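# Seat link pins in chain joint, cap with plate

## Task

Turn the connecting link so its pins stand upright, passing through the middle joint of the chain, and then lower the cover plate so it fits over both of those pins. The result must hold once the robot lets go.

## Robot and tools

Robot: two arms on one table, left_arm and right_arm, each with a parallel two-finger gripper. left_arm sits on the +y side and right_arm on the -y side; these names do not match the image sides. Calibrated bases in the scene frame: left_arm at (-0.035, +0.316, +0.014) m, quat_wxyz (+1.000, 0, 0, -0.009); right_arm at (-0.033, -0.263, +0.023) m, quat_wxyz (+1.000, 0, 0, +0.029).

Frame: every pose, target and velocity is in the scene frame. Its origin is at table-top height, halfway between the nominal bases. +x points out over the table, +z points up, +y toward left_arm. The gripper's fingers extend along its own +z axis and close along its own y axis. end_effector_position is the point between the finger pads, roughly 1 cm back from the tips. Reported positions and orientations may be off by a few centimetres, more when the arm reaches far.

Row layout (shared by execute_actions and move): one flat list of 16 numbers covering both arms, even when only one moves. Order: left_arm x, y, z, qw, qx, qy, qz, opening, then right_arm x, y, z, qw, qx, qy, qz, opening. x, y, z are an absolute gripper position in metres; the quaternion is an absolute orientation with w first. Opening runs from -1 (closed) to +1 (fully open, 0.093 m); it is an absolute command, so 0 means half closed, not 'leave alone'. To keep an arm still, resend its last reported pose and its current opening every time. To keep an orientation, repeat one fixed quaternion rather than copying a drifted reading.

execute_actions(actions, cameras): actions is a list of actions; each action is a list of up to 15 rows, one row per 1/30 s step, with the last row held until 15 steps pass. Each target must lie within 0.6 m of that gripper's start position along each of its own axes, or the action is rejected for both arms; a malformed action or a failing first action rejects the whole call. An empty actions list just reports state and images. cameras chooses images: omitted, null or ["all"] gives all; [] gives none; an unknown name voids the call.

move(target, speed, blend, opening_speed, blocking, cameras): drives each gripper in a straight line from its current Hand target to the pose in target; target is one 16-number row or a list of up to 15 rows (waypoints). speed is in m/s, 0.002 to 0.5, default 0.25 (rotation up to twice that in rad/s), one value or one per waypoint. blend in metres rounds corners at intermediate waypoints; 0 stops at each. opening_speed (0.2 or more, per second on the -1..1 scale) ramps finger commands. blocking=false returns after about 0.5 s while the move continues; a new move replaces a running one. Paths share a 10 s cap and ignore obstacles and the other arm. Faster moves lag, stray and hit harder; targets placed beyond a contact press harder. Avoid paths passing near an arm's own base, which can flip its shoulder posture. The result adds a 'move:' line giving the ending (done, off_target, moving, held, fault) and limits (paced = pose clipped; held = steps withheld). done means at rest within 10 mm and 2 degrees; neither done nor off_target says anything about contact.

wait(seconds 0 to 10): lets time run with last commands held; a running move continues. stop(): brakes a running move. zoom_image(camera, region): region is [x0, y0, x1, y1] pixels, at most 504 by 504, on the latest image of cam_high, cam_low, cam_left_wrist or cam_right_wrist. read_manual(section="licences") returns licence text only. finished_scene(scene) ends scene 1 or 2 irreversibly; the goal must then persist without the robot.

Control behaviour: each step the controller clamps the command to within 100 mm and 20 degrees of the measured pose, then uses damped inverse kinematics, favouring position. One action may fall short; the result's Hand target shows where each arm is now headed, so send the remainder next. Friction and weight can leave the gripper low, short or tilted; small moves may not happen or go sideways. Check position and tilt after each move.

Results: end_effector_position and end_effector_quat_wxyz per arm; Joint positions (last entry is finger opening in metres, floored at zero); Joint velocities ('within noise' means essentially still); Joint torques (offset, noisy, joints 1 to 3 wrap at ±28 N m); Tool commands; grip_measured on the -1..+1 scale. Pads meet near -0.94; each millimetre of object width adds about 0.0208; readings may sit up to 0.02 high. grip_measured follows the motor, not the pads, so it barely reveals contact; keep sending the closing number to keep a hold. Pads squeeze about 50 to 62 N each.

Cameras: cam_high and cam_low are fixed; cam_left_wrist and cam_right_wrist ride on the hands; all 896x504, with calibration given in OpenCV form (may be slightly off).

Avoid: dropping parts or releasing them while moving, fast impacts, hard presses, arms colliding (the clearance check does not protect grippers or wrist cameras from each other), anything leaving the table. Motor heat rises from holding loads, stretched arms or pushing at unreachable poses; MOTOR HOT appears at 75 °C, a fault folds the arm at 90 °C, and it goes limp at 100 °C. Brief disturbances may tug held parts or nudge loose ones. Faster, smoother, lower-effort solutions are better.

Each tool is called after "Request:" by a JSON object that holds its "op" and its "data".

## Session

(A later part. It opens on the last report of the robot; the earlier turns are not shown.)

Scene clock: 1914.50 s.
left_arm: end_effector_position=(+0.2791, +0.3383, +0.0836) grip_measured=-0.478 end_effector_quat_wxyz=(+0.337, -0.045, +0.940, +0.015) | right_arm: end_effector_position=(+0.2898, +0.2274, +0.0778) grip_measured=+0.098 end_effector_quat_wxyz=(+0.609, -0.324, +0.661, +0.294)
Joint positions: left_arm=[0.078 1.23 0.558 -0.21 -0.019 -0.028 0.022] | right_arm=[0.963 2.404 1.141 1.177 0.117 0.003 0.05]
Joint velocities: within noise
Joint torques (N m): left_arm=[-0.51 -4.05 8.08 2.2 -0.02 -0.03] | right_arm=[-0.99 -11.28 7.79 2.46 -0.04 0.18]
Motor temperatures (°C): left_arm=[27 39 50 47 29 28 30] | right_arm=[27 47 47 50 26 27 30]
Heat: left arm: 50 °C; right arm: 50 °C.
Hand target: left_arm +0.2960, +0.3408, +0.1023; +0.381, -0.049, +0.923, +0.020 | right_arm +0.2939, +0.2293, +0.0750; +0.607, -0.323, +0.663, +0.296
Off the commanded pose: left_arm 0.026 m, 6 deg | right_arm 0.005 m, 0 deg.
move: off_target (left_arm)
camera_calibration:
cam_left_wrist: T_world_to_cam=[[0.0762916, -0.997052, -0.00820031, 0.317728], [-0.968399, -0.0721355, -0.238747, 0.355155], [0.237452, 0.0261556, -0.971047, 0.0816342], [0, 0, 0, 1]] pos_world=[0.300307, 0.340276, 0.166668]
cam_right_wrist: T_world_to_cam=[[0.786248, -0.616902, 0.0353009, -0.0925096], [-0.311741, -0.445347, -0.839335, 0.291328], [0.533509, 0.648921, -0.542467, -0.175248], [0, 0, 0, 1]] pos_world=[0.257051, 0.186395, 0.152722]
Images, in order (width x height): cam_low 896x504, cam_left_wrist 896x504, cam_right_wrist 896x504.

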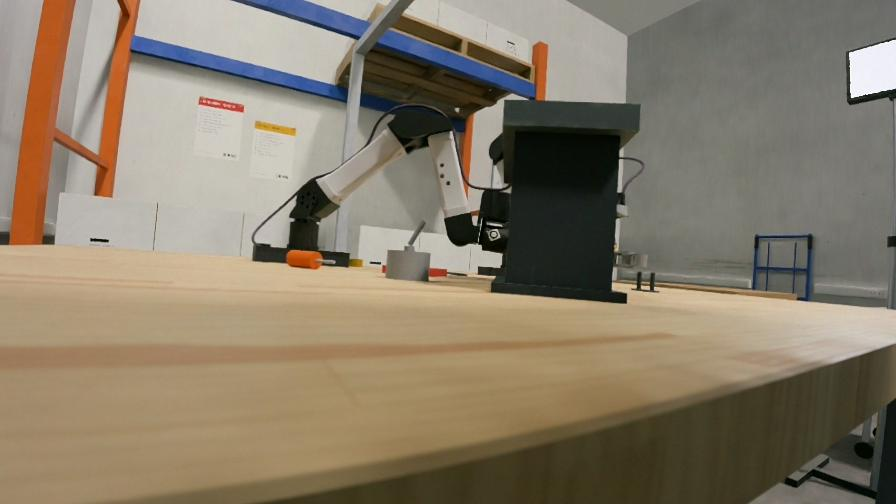

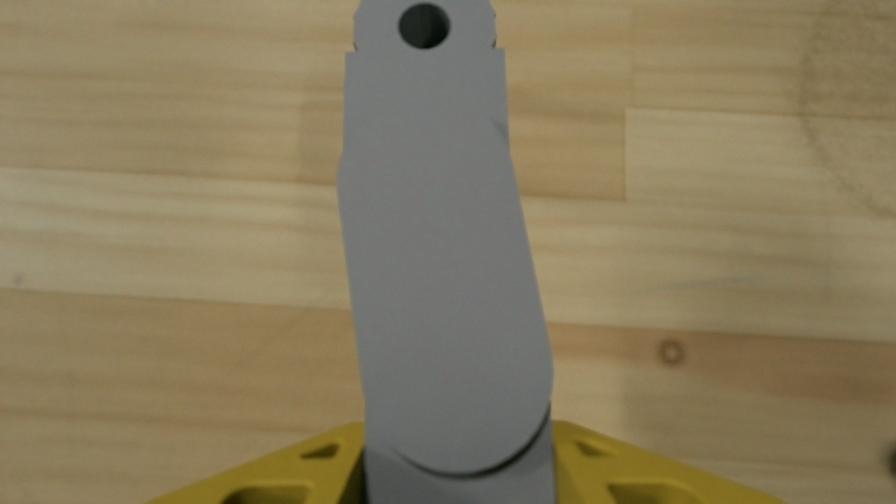

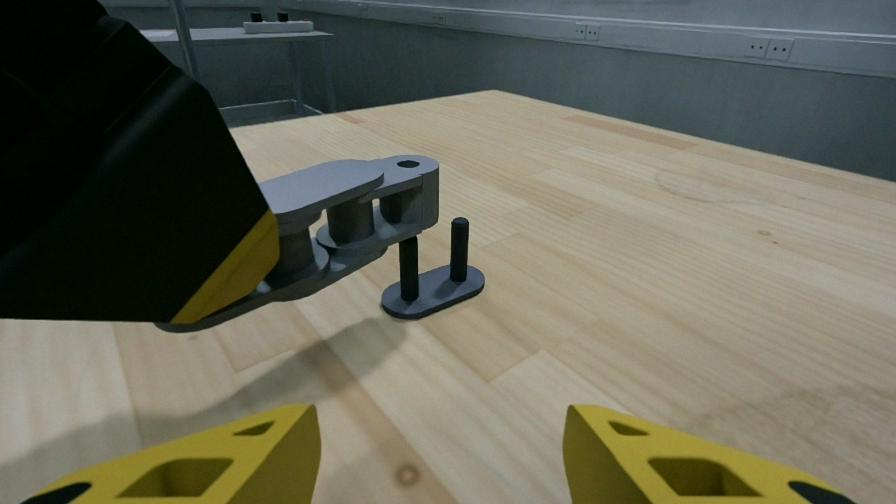

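Request:
{"op": "move", "data": {"target": [[0.2975, 0.341, 0.093, 0.3822, -0.0483, 0.9226, 0.0200, -0.85, 0.294, 0.2295, 0.075, 0.6072, -0.3232, 0.6627, 0.2962, 0.1]], "speed": 0.04, "cameras": ["cam_low","cam_left_wrist","cam_right_wrist"]}}

Request:
{"op": "zoom_image", "data": {"camera": "cam_low", "region": [622, 248, 662, 296]}}

Request:
{"op": "zoom_image", "data": {"camera": "cam_right_wrist", "region": [340, 140, 480, 300]}}

Scene clock: 1984.87 s.
left_arm: end_effector_position=(+0.2787, +0.3383, +0.0763) grip_measured=-0.478 end_effector_quat_wxyz=(+0.338, -0.045, +0.940, +0.015) | right_arm: end_effector_position=(+0.2898, +0.2274, +0.0778) grip_measured=+0.098 end_effector_quat_wxyz=(+0.609, -0.324, +0.661, +0.294)
Joint positions: left_arm=[0.078 1.244 0.533 -0.169 -0.019 -0.028 0.022] | right_arm=[0.963 2.404 1.141 1.177 0.117 0.003 0.05]
Joint velocities: within noise
Joint torques (N m): left_arm=[-0.58 -3.96 7.99 2.21 -0.03 -0.05] | right_arm=[-0.85 -11.32 7.72 2.46 0 0.16]
Motor temperatures (°C): left_arm=[27 38 49 45 29 28 31] | right_arm=[27 50 47 50 26 27 30]
Heat: left arm: 49 °C; right arm: 50 °C.
Hand target: left_arm +0.2955, +0.3408, +0.0943; +0.381, -0.049, +0.923, +0.020 | right_arm +0.2939, +0.2293, +0.0750; +0.607, -0.323, +0.663, +0.296
Off the commanded pose: left_arm 0.025 m, 5 deg | right_arm 0.005 m, 0 deg.
move: off_target (left_arm)
camera_calibration:
cam_left_wrist: T_world_to_cam=[[0.0763071, -0.997051, -0.00817044, 0.317666], [-0.967942, -0.0721078, -0.240599, 0.353061], [0.2393, 0.0262679, -0.97059, 0.0739723], [0, 0, 0, 1]] pos_world=[0.299801, 0.340245, 0.159338]
cam_right_wrist: T_world_to_cam=[[0.786248, -0.616902, 0.0353009, -0.0925096], [-0.311741, -0.445347, -0.839335, 0.291328], [0.533509, 0.648921, -0.542467, -0.175248], [0, 0, 0, 1]] pos_world=[0.257051, 0.186395, 0.152722]
Images, in order (width x height): cam_low 896x504, cam_left_wrist 896x504, cam_right_wrist 896x504.

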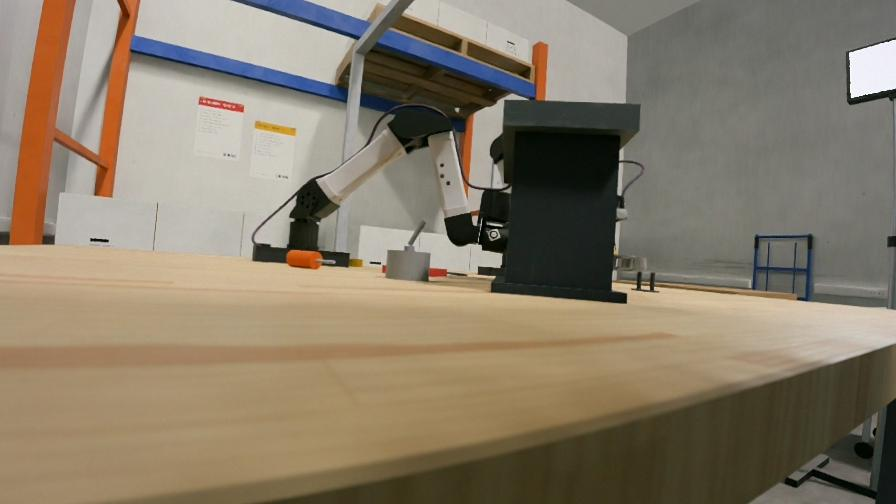

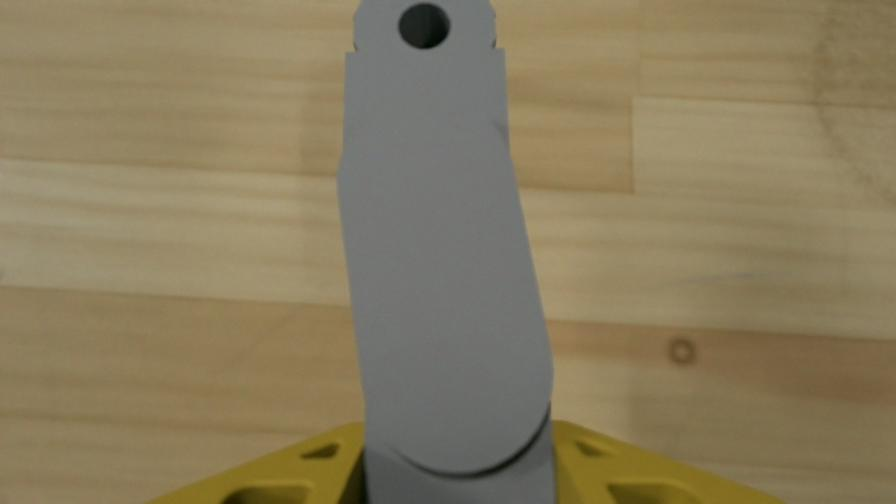

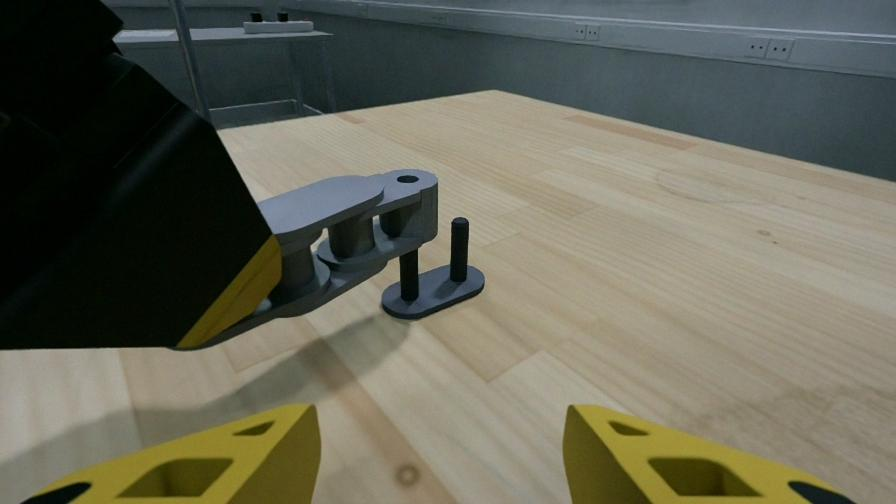

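Scaled by 10.500 from the camera's 896x504 image, which has a finer 1280x720 frame.

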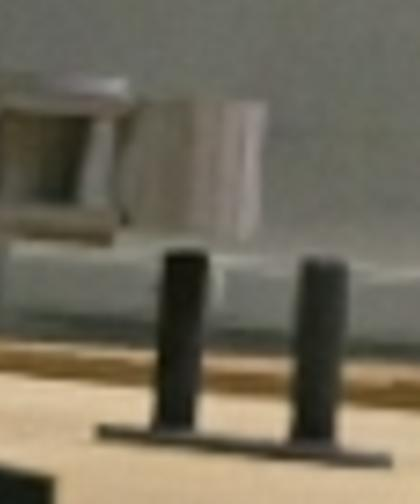

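Scaled by 3.150 from the camera's 896x504 image, which has a finer 1280x720 frame.

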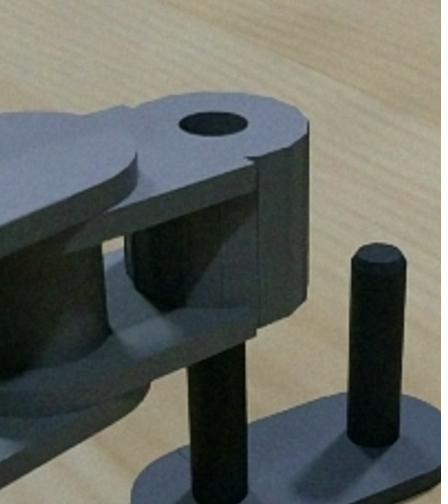

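Request:
{"op": "move", "data": {"target": [[0.2975, 0.341, 0.087, 0.3822, -0.0483, 0.9226, 0.0200, -0.85, 0.294, 0.2295, 0.075, 0.6072, -0.3232, 0.6627, 0.2962, 0.1]], "speed": 0.03, "cameras": ["cam_low","cam_right_wrist"]}}

Request:
{"op": "zoom_image", "data": {"camera": "cam_low", "region": [622, 248, 662, 296]}}

Request:
{"op": "zoom_image", "data": {"camera": "cam_right_wrist", "region": [340, 140, 480, 300]}}

Scene clock: 1995.00 s.
left_arm: end_effector_position=(+0.2810, +0.3385, +0.0722) grip_measured=-0.478 end_effector_quat_wxyz=(+0.343, -0.045, +0.938, +0.015) | right_arm: end_effector_position=(+0.2898, +0.2274, +0.0778) grip_measured=+0.098 end_effector_quat_wxyz=(+0.609, -0.324, +0.661, +0.294)
Joint positions: left_arm=[0.078 1.261 0.519 -0.128 -0.019 -0.028 0.022] | right_arm=[0.963 2.404 1.141 1.177 0.117 0.003 0.05]
Joint velocities: within noise
Joint torques (N m): left_arm=[-0.51 -4.01 7.58 2.13 -0.03 -0.05] | right_arm=[-0.81 -11.38 7.84 2.45 0.01 0.19]
Motor temperatures (°C): left_arm=[27 38 48 46 29 28 31] | right_arm=[27 51 46 50 26 27 30]
Heat: left arm: 48 °C; right arm: 51 °C.
Hand target: left_arm +0.2959, +0.3409, +0.0880; +0.381, -0.048, +0.923, +0.020 | right_arm +0.2939, +0.2293, +0.0750; +0.607, -0.323, +0.663, +0.296
Off the commanded pose: left_arm 0.022 m, 5 deg | right_arm 0.005 m, 0 deg.
move: off_target (left_arm)
camera_calibration:
cam_right_wrist: T_world_to_cam=[[0.786248, -0.616902, 0.0353009, -0.0925096], [-0.311741, -0.445347, -0.839335, 0.291328], [0.533509, 0.648921, -0.542467, -0.175248], [0, 0, 0, 1]] pos_world=[0.257051, 0.186395, 0.152722]
Images, in order (width x height): cam_low 896x504, cam_right_wrist 896x504.

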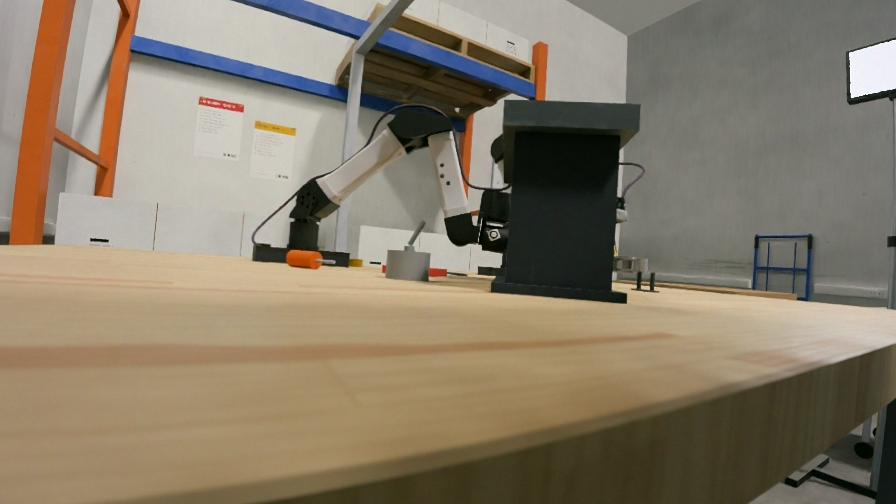

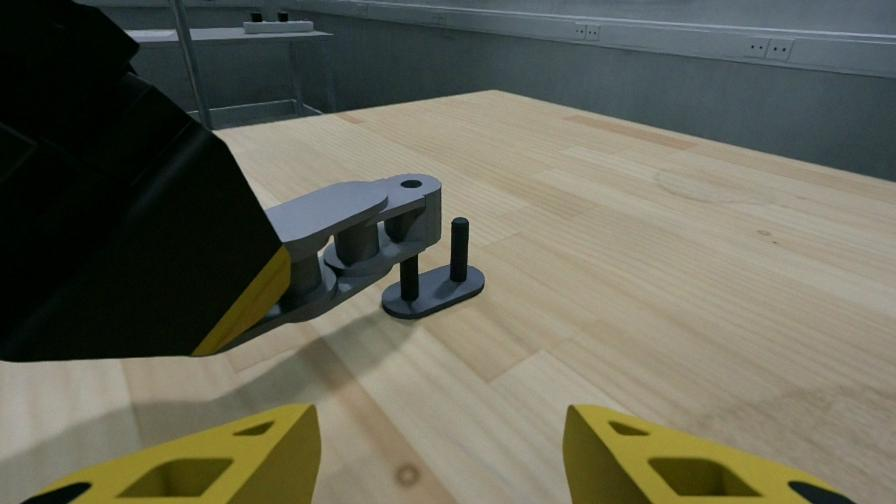

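Scaled by 10.500 from the camera's 896x504 image, which has a finer 1280x720 frame.

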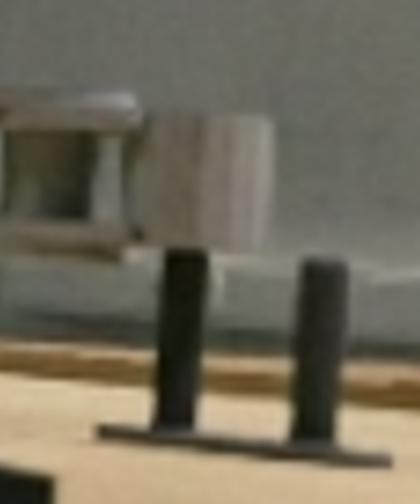

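Scaled by 3.150 from the camera's 896x504 image, which has a finer 1280x720 frame.

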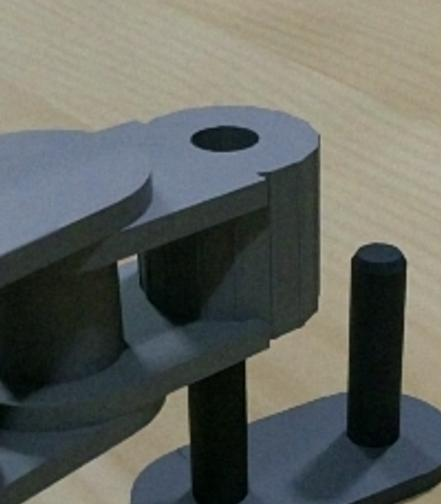

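Request:
{"op": "move", "data": {"target": [[0.2945, 0.341, 0.089, 0.3822, -0.0483, 0.9226, 0.0200, -0.85, 0.294, 0.2295, 0.075, 0.6072, -0.3232, 0.6627, 0.2962, 0.1]], "speed": 0.03, "cameras": ["cam_low","cam_right_wrist"]}}

Request:
{"op": "zoom_image", "data": {"camera": "cam_low", "region": [622, 248, 662, 296]}}

Request:
{"op": "zoom_image", "data": {"camera": "cam_right_wrist", "region": [340, 140, 480, 300]}}

Scene clock: 2003.23 s.
left_arm: end_effector_position=(+0.2806, +0.3384, +0.0716) grip_measured=-0.478 end_effector_quat_wxyz=(+0.342, -0.045, +0.938, +0.015) | right_arm: end_effector_position=(+0.2898, +0.2274, +0.0778) grip_measured=+0.098 end_effector_quat_wxyz=(+0.609, -0.324, +0.661, +0.294)
Joint positions: left_arm=[0.078 1.261 0.517 -0.127 -0.019 -0.028 0.022] | right_arm=[0.963 2.404 1.141 1.177 0.117 0.003 0.05]
Joint velocities: within noise
Joint torques (N m): left_arm=[-0.43 -5.29 7.46 2.01 0 -0.04] | right_arm=[-0.87 -11.14 7.69 2.47 -0.05 0.19]
Motor temperatures (°C): left_arm=[27 38 48 47 29 28 31] | right_arm=[27 51 46 50 26 27 30]
Heat: left arm: 48 °C; right arm: 51 °C.
Hand target: left_arm +0.2935, +0.3409, +0.0897; +0.382, -0.048, +0.923, +0.020 | right_arm +0.2939, +0.2293, +0.0750; +0.607, -0.323, +0.663, +0.296
Off the commanded pose: left_arm 0.022 m, 5 deg | right_arm 0.005 m, 0 deg.
move: off_target (left_arm)
camera_calibration:
cam_right_wrist: T_world_to_cam=[[0.786248, -0.616902, 0.0353009, -0.0925096], [-0.311741, -0.445347, -0.839335, 0.291328], [0.533509, 0.648921, -0.542467, -0.175248], [0, 0, 0, 1]] pos_world=[0.257051, 0.186395, 0.152722]
Images, in order (width x height): cam_low 896x504, cam_right_wrist 896x504.

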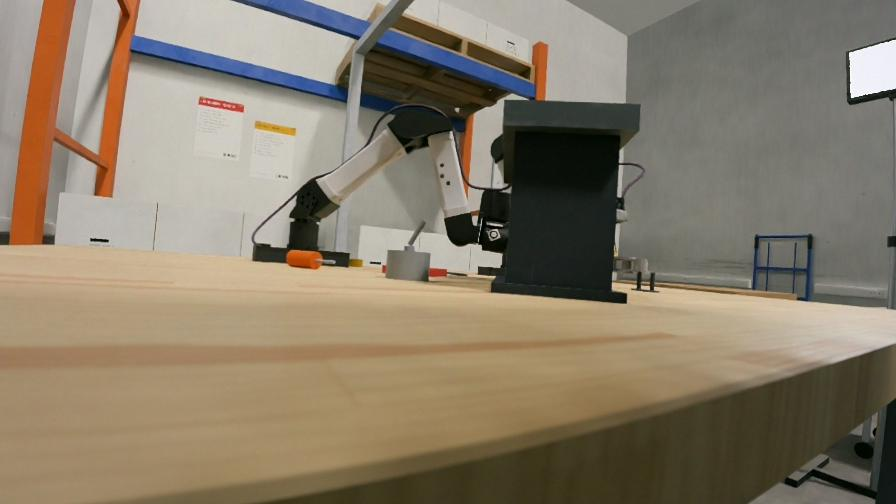

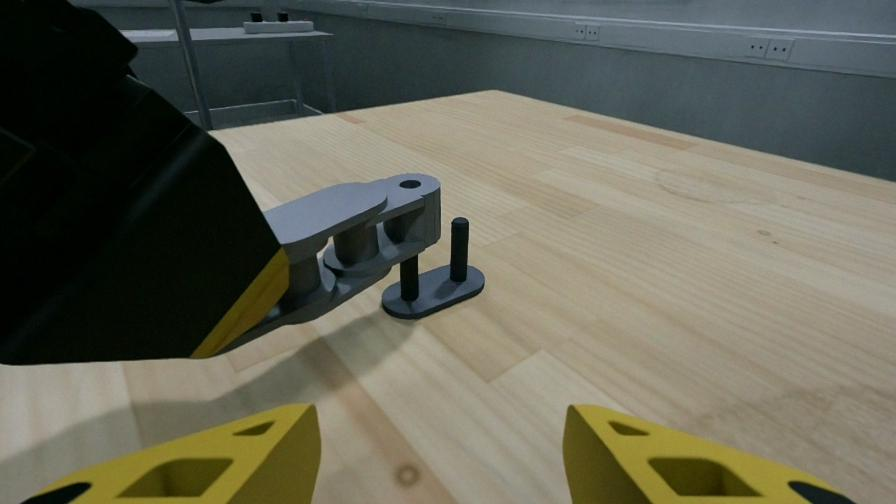

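Scaled by 10.500 from the camera's 896x504 image, which has a finer 1280x720 frame.

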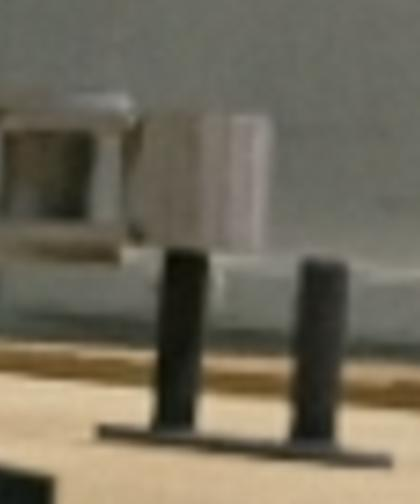

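Scaled by 3.150 from the camera's 896x504 image, which has a finer 1280x720 frame.

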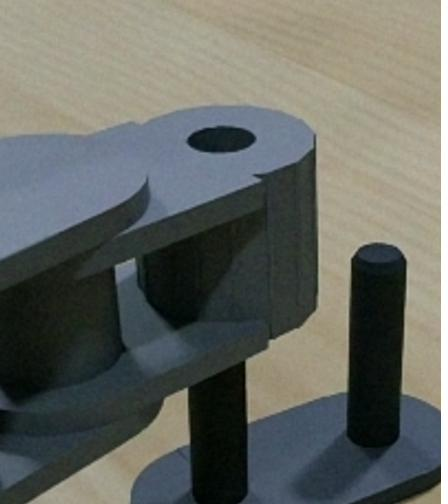

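Request:
{"op": "move", "data": {"target": [[0.290, 0.341, 0.092, 0.3822, -0.0483, 0.9226, 0.0200, -0.85, 0.294, 0.2295, 0.075, 0.6072, -0.3232, 0.6627, 0.2962, 0.1]], "speed": 0.03, "cameras": ["cam_low","cam_right_wrist"]}}

Request:
{"op": "zoom_image", "data": {"camera": "cam_low", "region": [622, 248, 662, 296]}}

Request:
{"op": "zoom_image", "data": {"camera": "cam_right_wrist", "region": [340, 140, 480, 300]}}

Scene clock: 2011.53 s.
left_arm: end_effector_position=(+0.2768, +0.3382, +0.0724) grip_measured=-0.478 end_effector_quat_wxyz=(+0.341, -0.045, +0.939, +0.015) | right_arm: end_effector_position=(+0.2898, +0.2274, +0.0778) grip_measured=+0.098 end_effector_quat_wxyz=(+0.609, -0.324, +0.661, +0.294)
Joint positions: left_arm=[0.078 1.241 0.51 -0.143 -0.019 -0.028 0.022] | right_arm=[0.963 2.404 1.141 1.177 0.117 0.003 0.05]
Joint velocities: within noise
Joint torques (N m): left_arm=[-0.36 -5.91 7.65 1.94 -0.01 -0.01] | right_arm=[-0.75 -11.22 7.79 2.48 -0.02 0.18]
Motor temperatures (°C): left_arm=[27 38 47 48 29 28 31] | right_arm=[27 51 46 50 26 27 30]
Heat: left arm: 48 °C; right arm: 51 °C.
Hand target: left_arm +0.2892, +0.3409, +0.0925; +0.382, -0.048, +0.923, +0.020 | right_arm +0.2939, +0.2293, +0.0750; +0.607, -0.323, +0.663, +0.296
Off the commanded pose: left_arm 0.024 m, 5 deg | right_arm 0.005 m, 0 deg.
move: off_target (left_arm)
camera_calibration:
cam_right_wrist: T_world_to_cam=[[0.786248, -0.616902, 0.0353009, -0.0925096], [-0.311741, -0.445347, -0.839335, 0.291328], [0.533509, 0.648921, -0.542467, -0.175248], [0, 0, 0, 1]] pos_world=[0.257051, 0.186395, 0.152722]
Images, in order (width x height): cam_low 896x504, cam_right_wrist 896x504.

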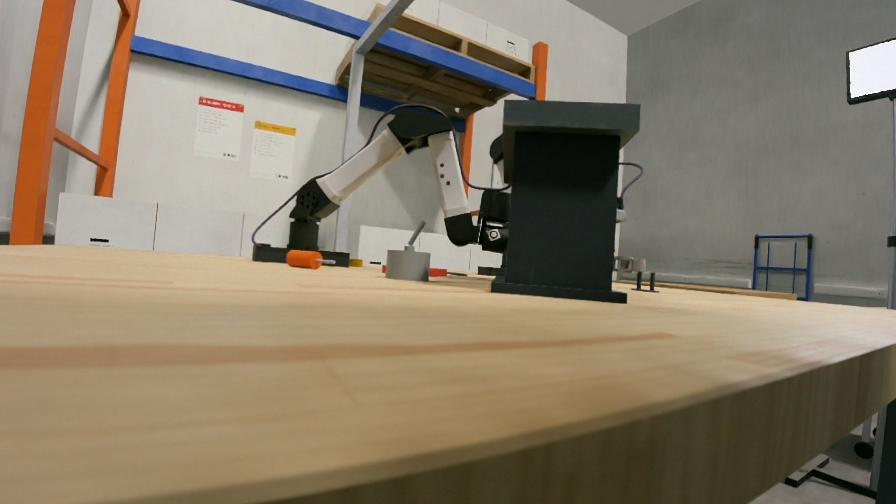

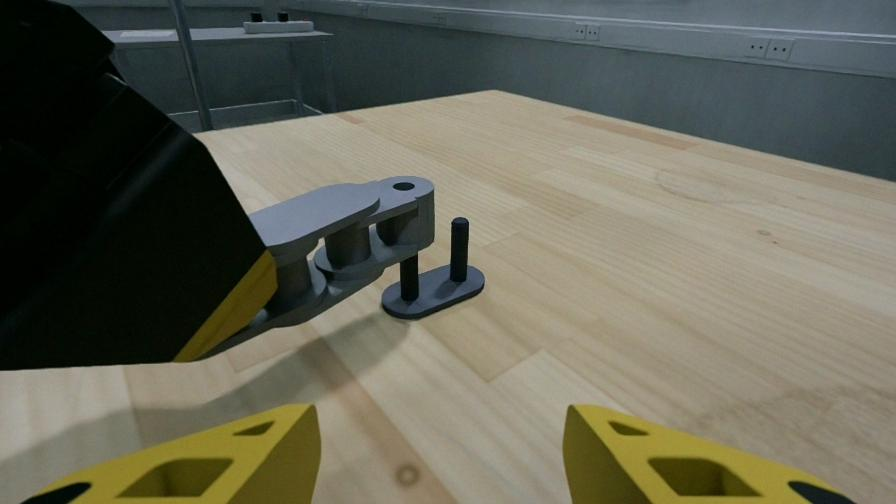

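Scaled by 10.500 from the camera's 896x504 image, which has a finer 1280x720 frame.

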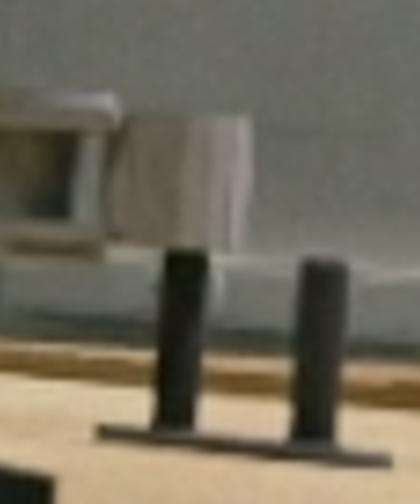

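Scaled by 3.150 from the camera's 896x504 image, which has a finer 1280x720 frame.

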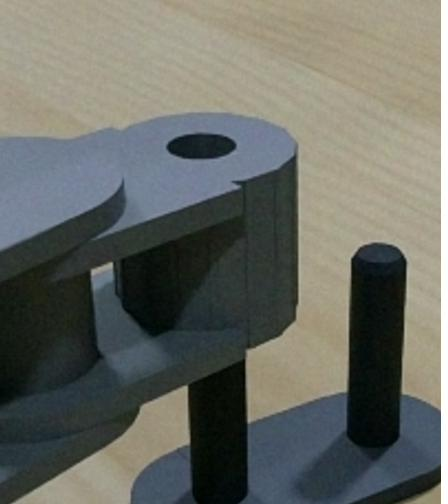

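Request:
{"op": "move", "data": {"target": [[0.2935, 0.341, 0.091, 0.3822, -0.0483, 0.9226, 0.0200, -0.85, 0.294, 0.2295, 0.075, 0.6072, -0.3232, 0.6627, 0.2962, 0.1]], "speed": 0.03, "cameras": ["cam_low","cam_right_wrist"]}}

Request:
{"op": "zoom_image", "data": {"camera": "cam_low", "region": [622, 248, 662, 296]}}

Request:
{"op": "zoom_image", "data": {"camera": "cam_right_wrist", "region": [340, 140, 480, 300]}}

Scene clock: 2020.43 s.
left_arm: end_effector_position=(+0.2764, +0.3382, +0.0725) grip_measured=-0.478 end_effector_quat_wxyz=(+0.341, -0.045, +0.939, +0.015) | right_arm: end_effector_position=(+0.2898, +0.2274, +0.0778) grip_measured=+0.098 end_effector_quat_wxyz=(+0.609, -0.324, +0.661, +0.294)
Joint positions: left_arm=[0.078 1.24 0.51 -0.145 -0.019 -0.028 0.022] | right_arm=[0.963 2.404 1.141 1.177 0.117 0.003 0.05]
Joint velocities: within noise
Joint torques (N m): left_arm=[-0.42 -4.44 8.34 2.03 0 -0.04] | right_arm=[-0.92 -11.18 7.82 2.48 -0.03 0.18]
Motor temperatures (°C): left_arm=[27 38 48 47 29 28 31] | right_arm=[27 51 46 50 26 27 30]
Heat: left arm: 48 °C; right arm: 51 °C.
Hand target: left_arm +0.2920, +0.3409, +0.0919; +0.382, -0.048, +0.923, +0.020 | right_arm +0.2939, +0.2293, +0.0750; +0.607, -0.323, +0.663, +0.296
Off the commanded pose: left_arm 0.025 m, 5 deg | right_arm 0.005 m, 0 deg.
move: off_target (left_arm)
camera_calibration:
cam_right_wrist: T_world_to_cam=[[0.786248, -0.616902, 0.0353009, -0.0925096], [-0.311741, -0.445347, -0.839335, 0.291328], [0.533509, 0.648921, -0.542467, -0.175248], [0, 0, 0, 1]] pos_world=[0.257051, 0.186395, 0.152722]
Images, in order (width x height): cam_low 896x504, cam_right_wrist 896x504.

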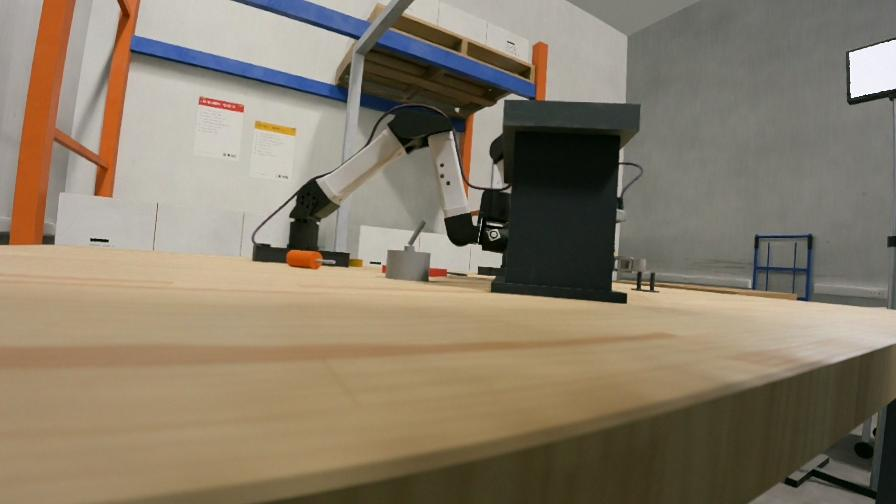

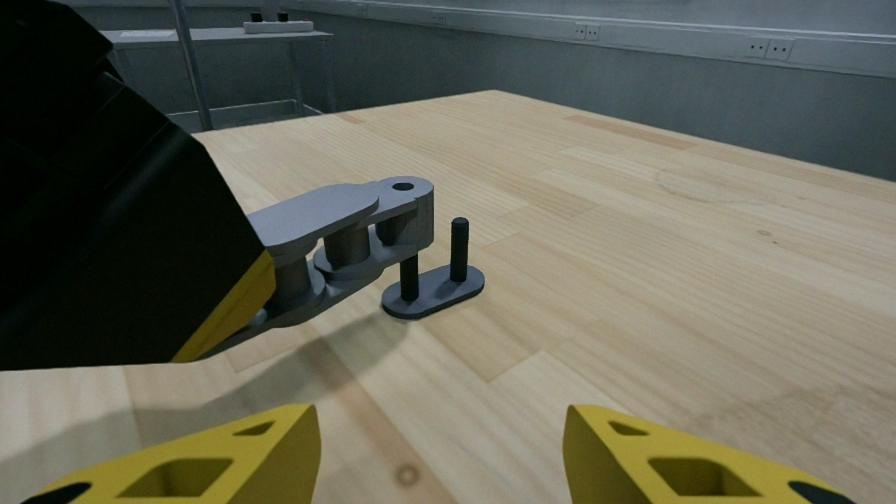

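Scaled by 10.500 from the camera's 896x504 image, which has a finer 1280x720 frame.

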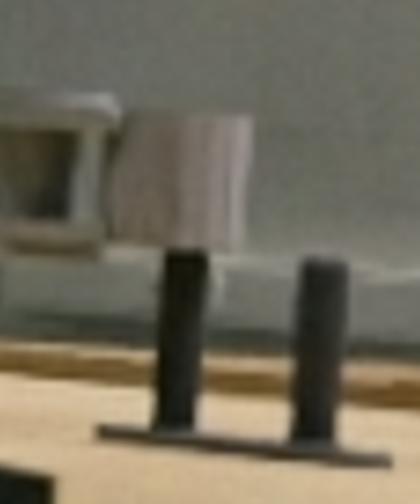

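Scaled by 3.150 from the camera's 896x504 image, which has a finer 1280x720 frame.

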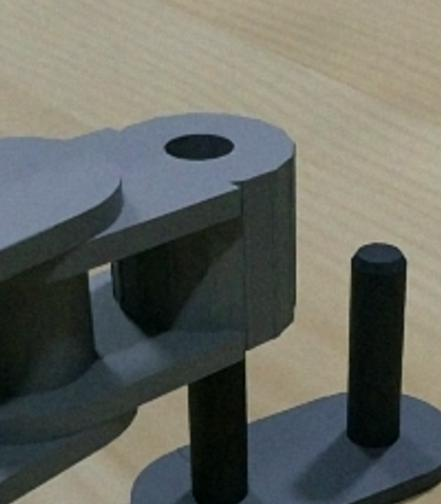

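Request:
{"op": "move", "data": {"target": [[0.2965, 0.3435, 0.103, 0.3822, -0.0483, 0.9226, 0.0200, -0.85, 0.294, 0.2295, 0.075, 0.6072, -0.3232, 0.6627, 0.2962, 0.1],[0.2975, 0.3435, 0.093, 0.3822, -0.0483, 0.9226, 0.0200, -0.85, 0.294, 0.2295, 0.075, 0.6072, -0.3232, 0.6627, 0.2962, 0.1]], "speed": 0.04, "cameras": ["cam_low","cam_right_wrist"]}}

Request:
{"op": "zoom_image", "data": {"camera": "cam_low", "region": [622, 248, 662, 296]}}

Request:
{"op": "zoom_image", "data": {"camera": "cam_right_wrist", "region": [340, 140, 480, 300]}}

Scene clock: 2047.60 s.
left_arm: end_effector_position=(+0.2758, +0.3390, +0.0732) grip_measured=-0.478 end_effector_quat_wxyz=(+0.337, -0.046, +0.940, +0.015) | right_arm: end_effector_position=(+0.2898, +0.2274, +0.0778) grip_measured=+0.098 end_effector_quat_wxyz=(+0.609, -0.324, +0.661, +0.294)
Joint positions: left_arm=[0.081 1.24 0.519 -0.164 -0.019 -0.028 0.022] | right_arm=[0.963 2.404 1.141 1.177 0.117 0.003 0.05]
Joint velocities: within noise
Joint torques (N m): left_arm=[0.34 -3.67 9.06 2.13 0.04 0.04] | right_arm=[-0.99 -11.19 7.82 2.5 -0.02 0.17]
Motor temperatures (°C): left_arm=[27 38 49 46 29 28 31] | right_arm=[27 52 46 50 26 27 30]
Heat: left arm: 49 °C; right arm: 52 °C.
Hand target: left_arm +0.2951, +0.3434, +0.0944; +0.382, -0.048, +0.923, +0.020 | right_arm +0.2939, +0.2293, +0.0750; +0.607, -0.323, +0.663, +0.296
Off the commanded pose: left_arm 0.030 m, 6 deg | right_arm 0.005 m, 0 deg.
move: off_target (left_arm)
camera_calibration:
cam_right_wrist: T_world_to_cam=[[0.786248, -0.616902, 0.0353009, -0.0925096], [-0.311741, -0.445347, -0.839335, 0.291328], [0.533509, 0.648921, -0.542467, -0.175248], [0, 0, 0, 1]] pos_world=[0.257051, 0.186395, 0.152722]
Images, in order (width x height): cam_low 896x504, cam_right_wrist 896x504.

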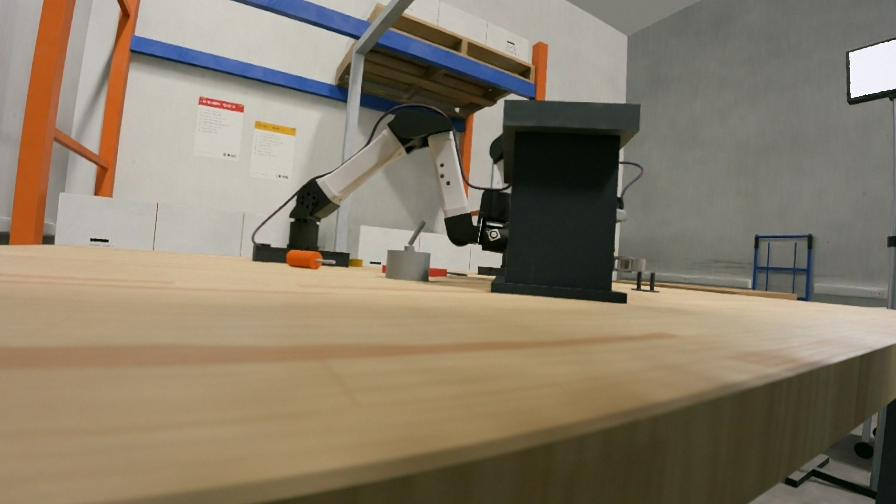

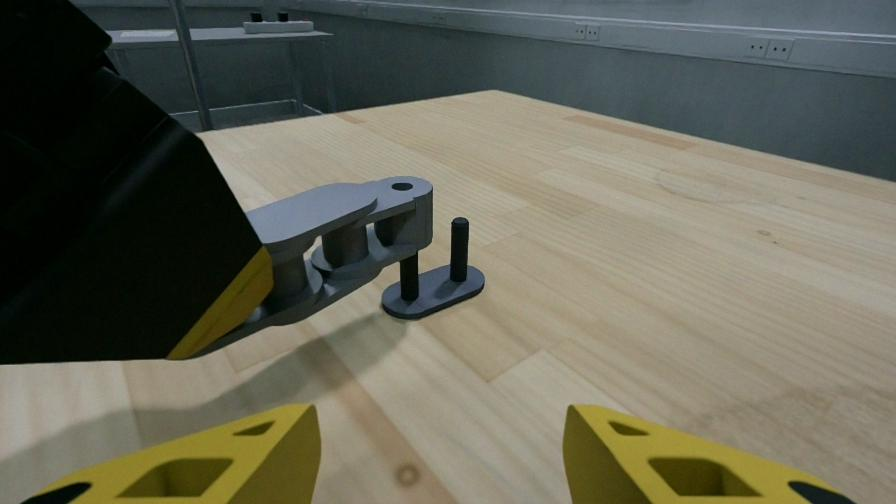

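Scaled by 10.500 from the camera's 896x504 image, which has a finer 1280x720 frame.

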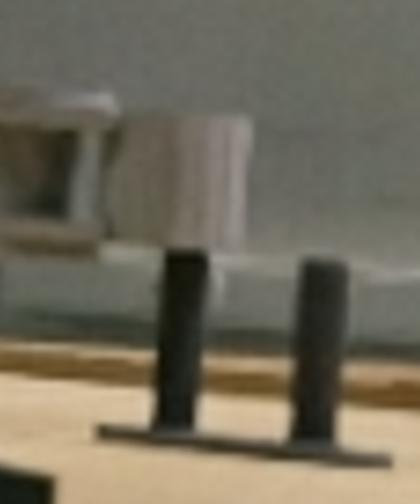

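Scaled by 3.150 from the camera's 896x504 image, which has a finer 1280x720 frame.

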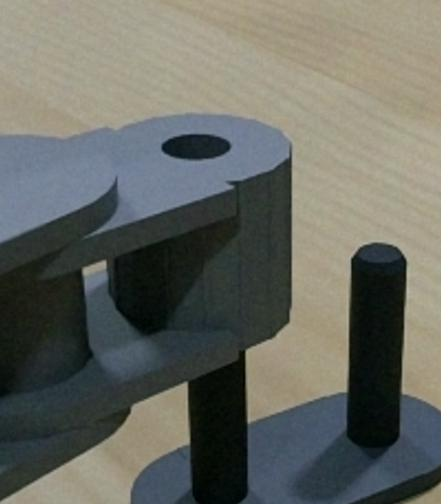

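Request:
{"op": "move", "data": {"target": [[0.303, 0.344, 0.13, 0.3822, -0.0483, 0.9226, 0.0200, -0.85, 0.294, 0.2295, 0.075, 0.6072, -0.3232, 0.6627, 0.2962, 0.1],[0.2985, 0.344, 0.096, 0.3822, -0.0483, 0.9226, 0.0200, -0.85, 0.294, 0.2295, 0.075, 0.6072, -0.3232, 0.6627, 0.2962, 0.1]], "speed": 0.06, "cameras": ["cam_low","cam_right_wrist"]}}

Request:
{"op": "zoom_image", "data": {"camera": "cam_low", "region": [622, 248, 662, 296]}}

Request:
{"op": "zoom_image", "data": {"camera": "cam_right_wrist", "region": [340, 140, 480, 300]}}

Scene clock: 2059.23 s.
left_arm: end_effector_position=(+0.2795, +0.3392, +0.0788) grip_measured=-0.478 end_effector_quat_wxyz=(+0.338, -0.046, +0.940, +0.015) | right_arm: end_effector_position=(+0.2898, +0.2274, +0.0778) grip_measured=+0.098 end_effector_quat_wxyz=(+0.609, -0.324, +0.661, +0.294)
Joint positions: left_arm=[0.081 1.242 0.544 -0.182 -0.019 -0.028 0.022] | right_arm=[0.963 2.404 1.141 1.177 0.117 0.003 0.05]
Joint velocities: within noise
Joint torques (N m): left_arm=[0.51 -3.95 8.12 2.17 0.06 0.06] | right_arm=[-0.87 -11.14 8.03 2.48 -0.02 0.16]
Motor temperatures (°C): left_arm=[27 37 51 46 29 28 31] | right_arm=[27 52 46 50 26 27 30]
Heat: left arm: 51 °C; right arm: 52 °C.
Hand target: left_arm +0.2964, +0.3439, +0.0973; +0.381, -0.048, +0.923, +0.020 | right_arm +0.2939, +0.2293, +0.0750; +0.607, -0.323, +0.663, +0.296
Off the commanded pose: left_arm 0.026 m, 5 deg | right_arm 0.005 m, 0 deg.
move: off_target (left_arm)
camera_calibration:
cam_right_wrist: T_world_to_cam=[[0.786248, -0.616902, 0.0353009, -0.0925096], [-0.311741, -0.445347, -0.839335, 0.291328], [0.533509, 0.648921, -0.542467, -0.175248], [0, 0, 0, 1]] pos_world=[0.257051, 0.186395, 0.152722]
Images, in order (width x height): cam_low 896x504, cam_right_wrist 896x504.

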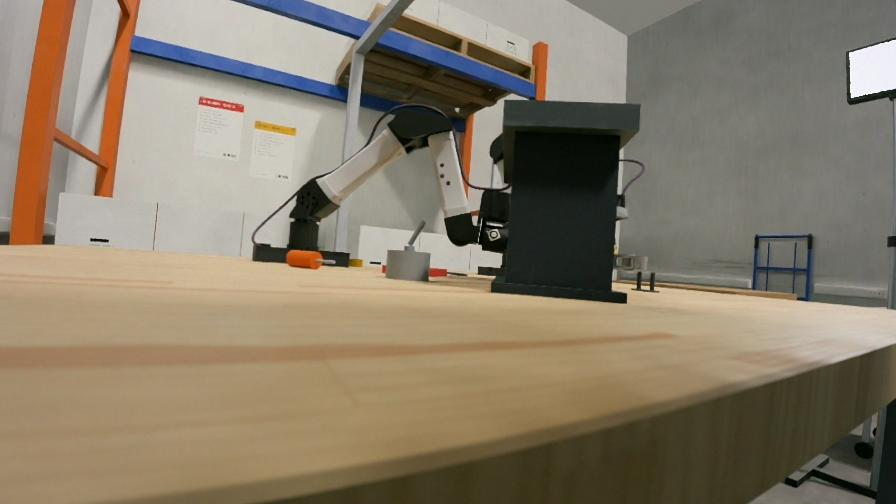

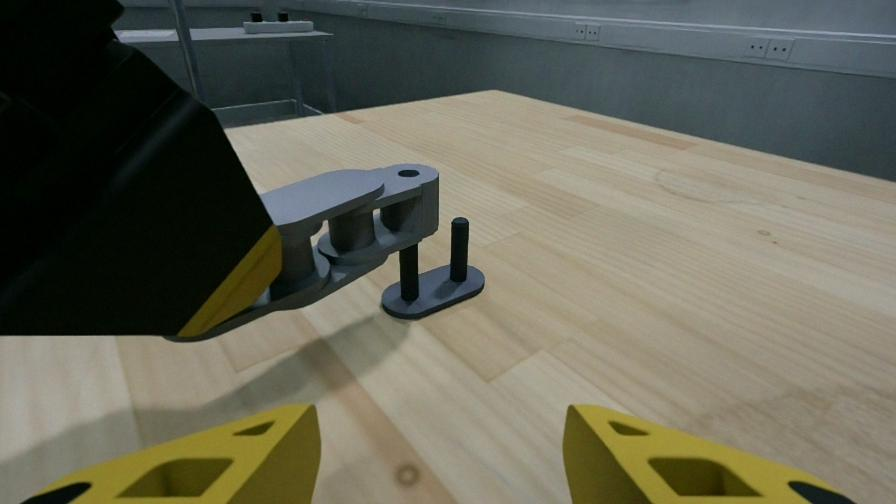

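Scaled by 10.500 from the camera's 896x504 image, which has a finer 1280x720 frame.

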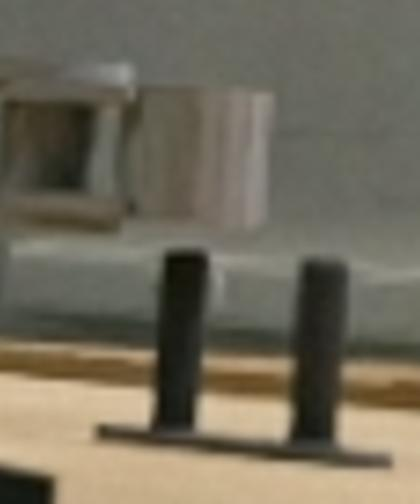

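Scaled by 3.150 from the camera's 896x504 image, which has a finer 1280x720 frame.

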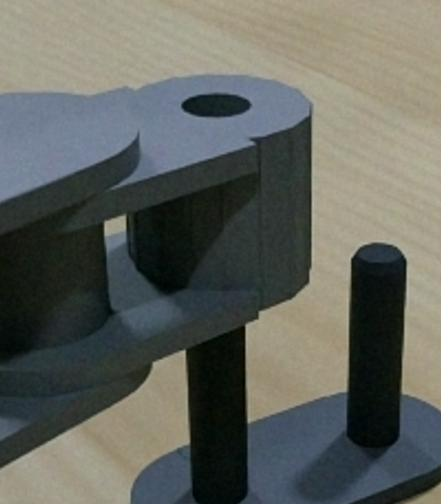

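Request:
{"op": "move", "data": {"target": [[0.2965, 0.344, 0.0885, 0.3822, -0.0483, 0.9226, 0.0200, -0.85, 0.294, 0.2295, 0.075, 0.6072, -0.3232, 0.6627, 0.2962, 0.1]], "speed": 0.04, "cameras": ["cam_low","cam_right_wrist"]}}

Request:
{"op": "zoom_image", "data": {"camera": "cam_low", "region": [622, 248, 662, 296]}}

Request:
{"op": "zoom_image", "data": {"camera": "cam_right_wrist", "region": [340, 140, 480, 300]}}

Scene clock: 2074.37 s.
left_arm: end_effector_position=(+0.2785, +0.3400, +0.0723) grip_measured=-0.478 end_effector_quat_wxyz=(+0.339, -0.048, +0.939, +0.015) | right_arm: end_effector_position=(+0.2898, +0.2274, +0.0778) grip_measured=+0.098 end_effector_quat_wxyz=(+0.609, -0.324, +0.661, +0.294)
Joint positions: left_arm=[0.084 1.253 0.52 -0.146 -0.019 -0.028 0.022] | right_arm=[0.963 2.404 1.141 1.177 0.117 0.003 0.05]
Joint velocities: within noise
Joint torques (N m): left_arm=[0.31 -4.07 7.61 2.21 0.05 0.07] | right_arm=[-0.73 -11.32 7.82 2.51 -0.03 0.16]
Motor temperatures (°C): left_arm=[27 37 50 48 29 28 31] | right_arm=[27 53 46 50 26 27 29]
Heat: left arm: 50 °C; right arm: 53 °C.
Hand target: left_arm +0.2946, +0.3439, +0.0896; +0.381, -0.049, +0.923, +0.020 | right_arm +0.2939, +0.2293, +0.0750; +0.607, -0.323, +0.663, +0.296
Off the commanded pose: left_arm 0.025 m, 5 deg | right_arm 0.005 m, 0 deg.
move: off_target (left_arm)
camera_calibration:
cam_right_wrist: T_world_to_cam=[[0.786248, -0.616902, 0.0353009, -0.0925096], [-0.311741, -0.445347, -0.839335, 0.291328], [0.533509, 0.648921, -0.542467, -0.175248], [0, 0, 0, 1]] pos_world=[0.257051, 0.186395, 0.152722]
Images, in order (width x height): cam_low 896x504, cam_right_wrist 896x504.

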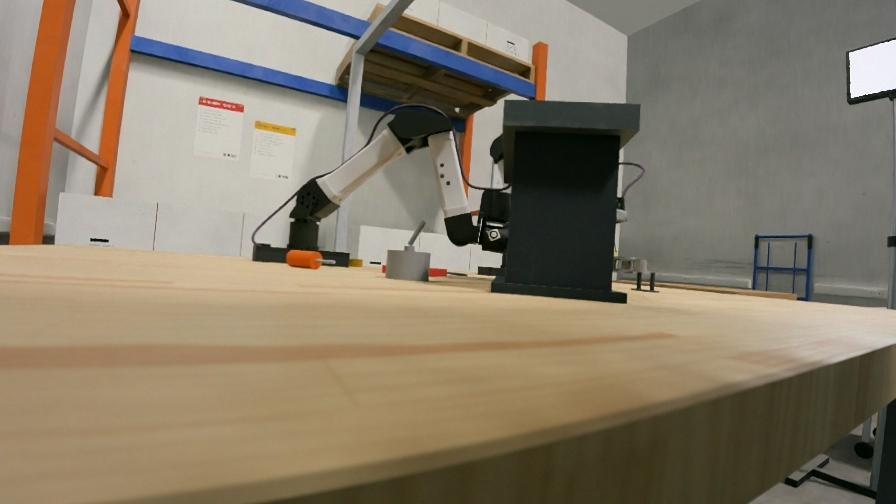

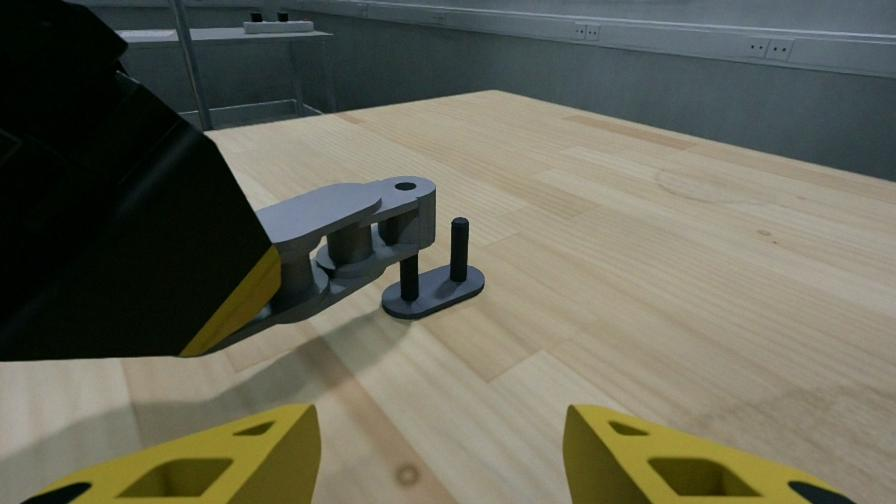

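Scaled by 10.500 from the camera's 896x504 image, which has a finer 1280x720 frame.

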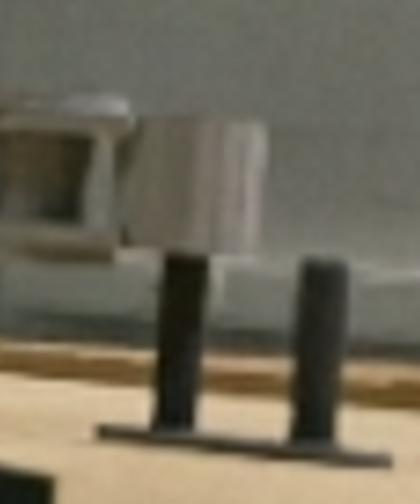

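Scaled by 3.150 from the camera's 896x504 image, which has a finer 1280x720 frame.

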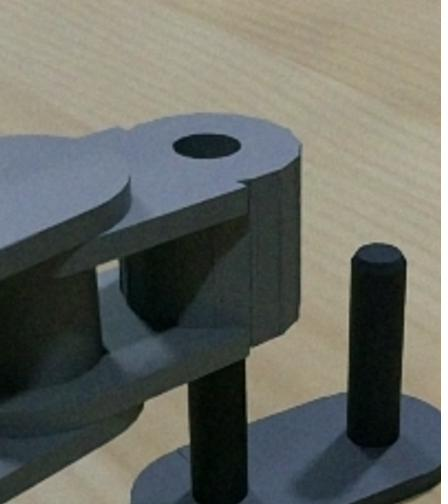

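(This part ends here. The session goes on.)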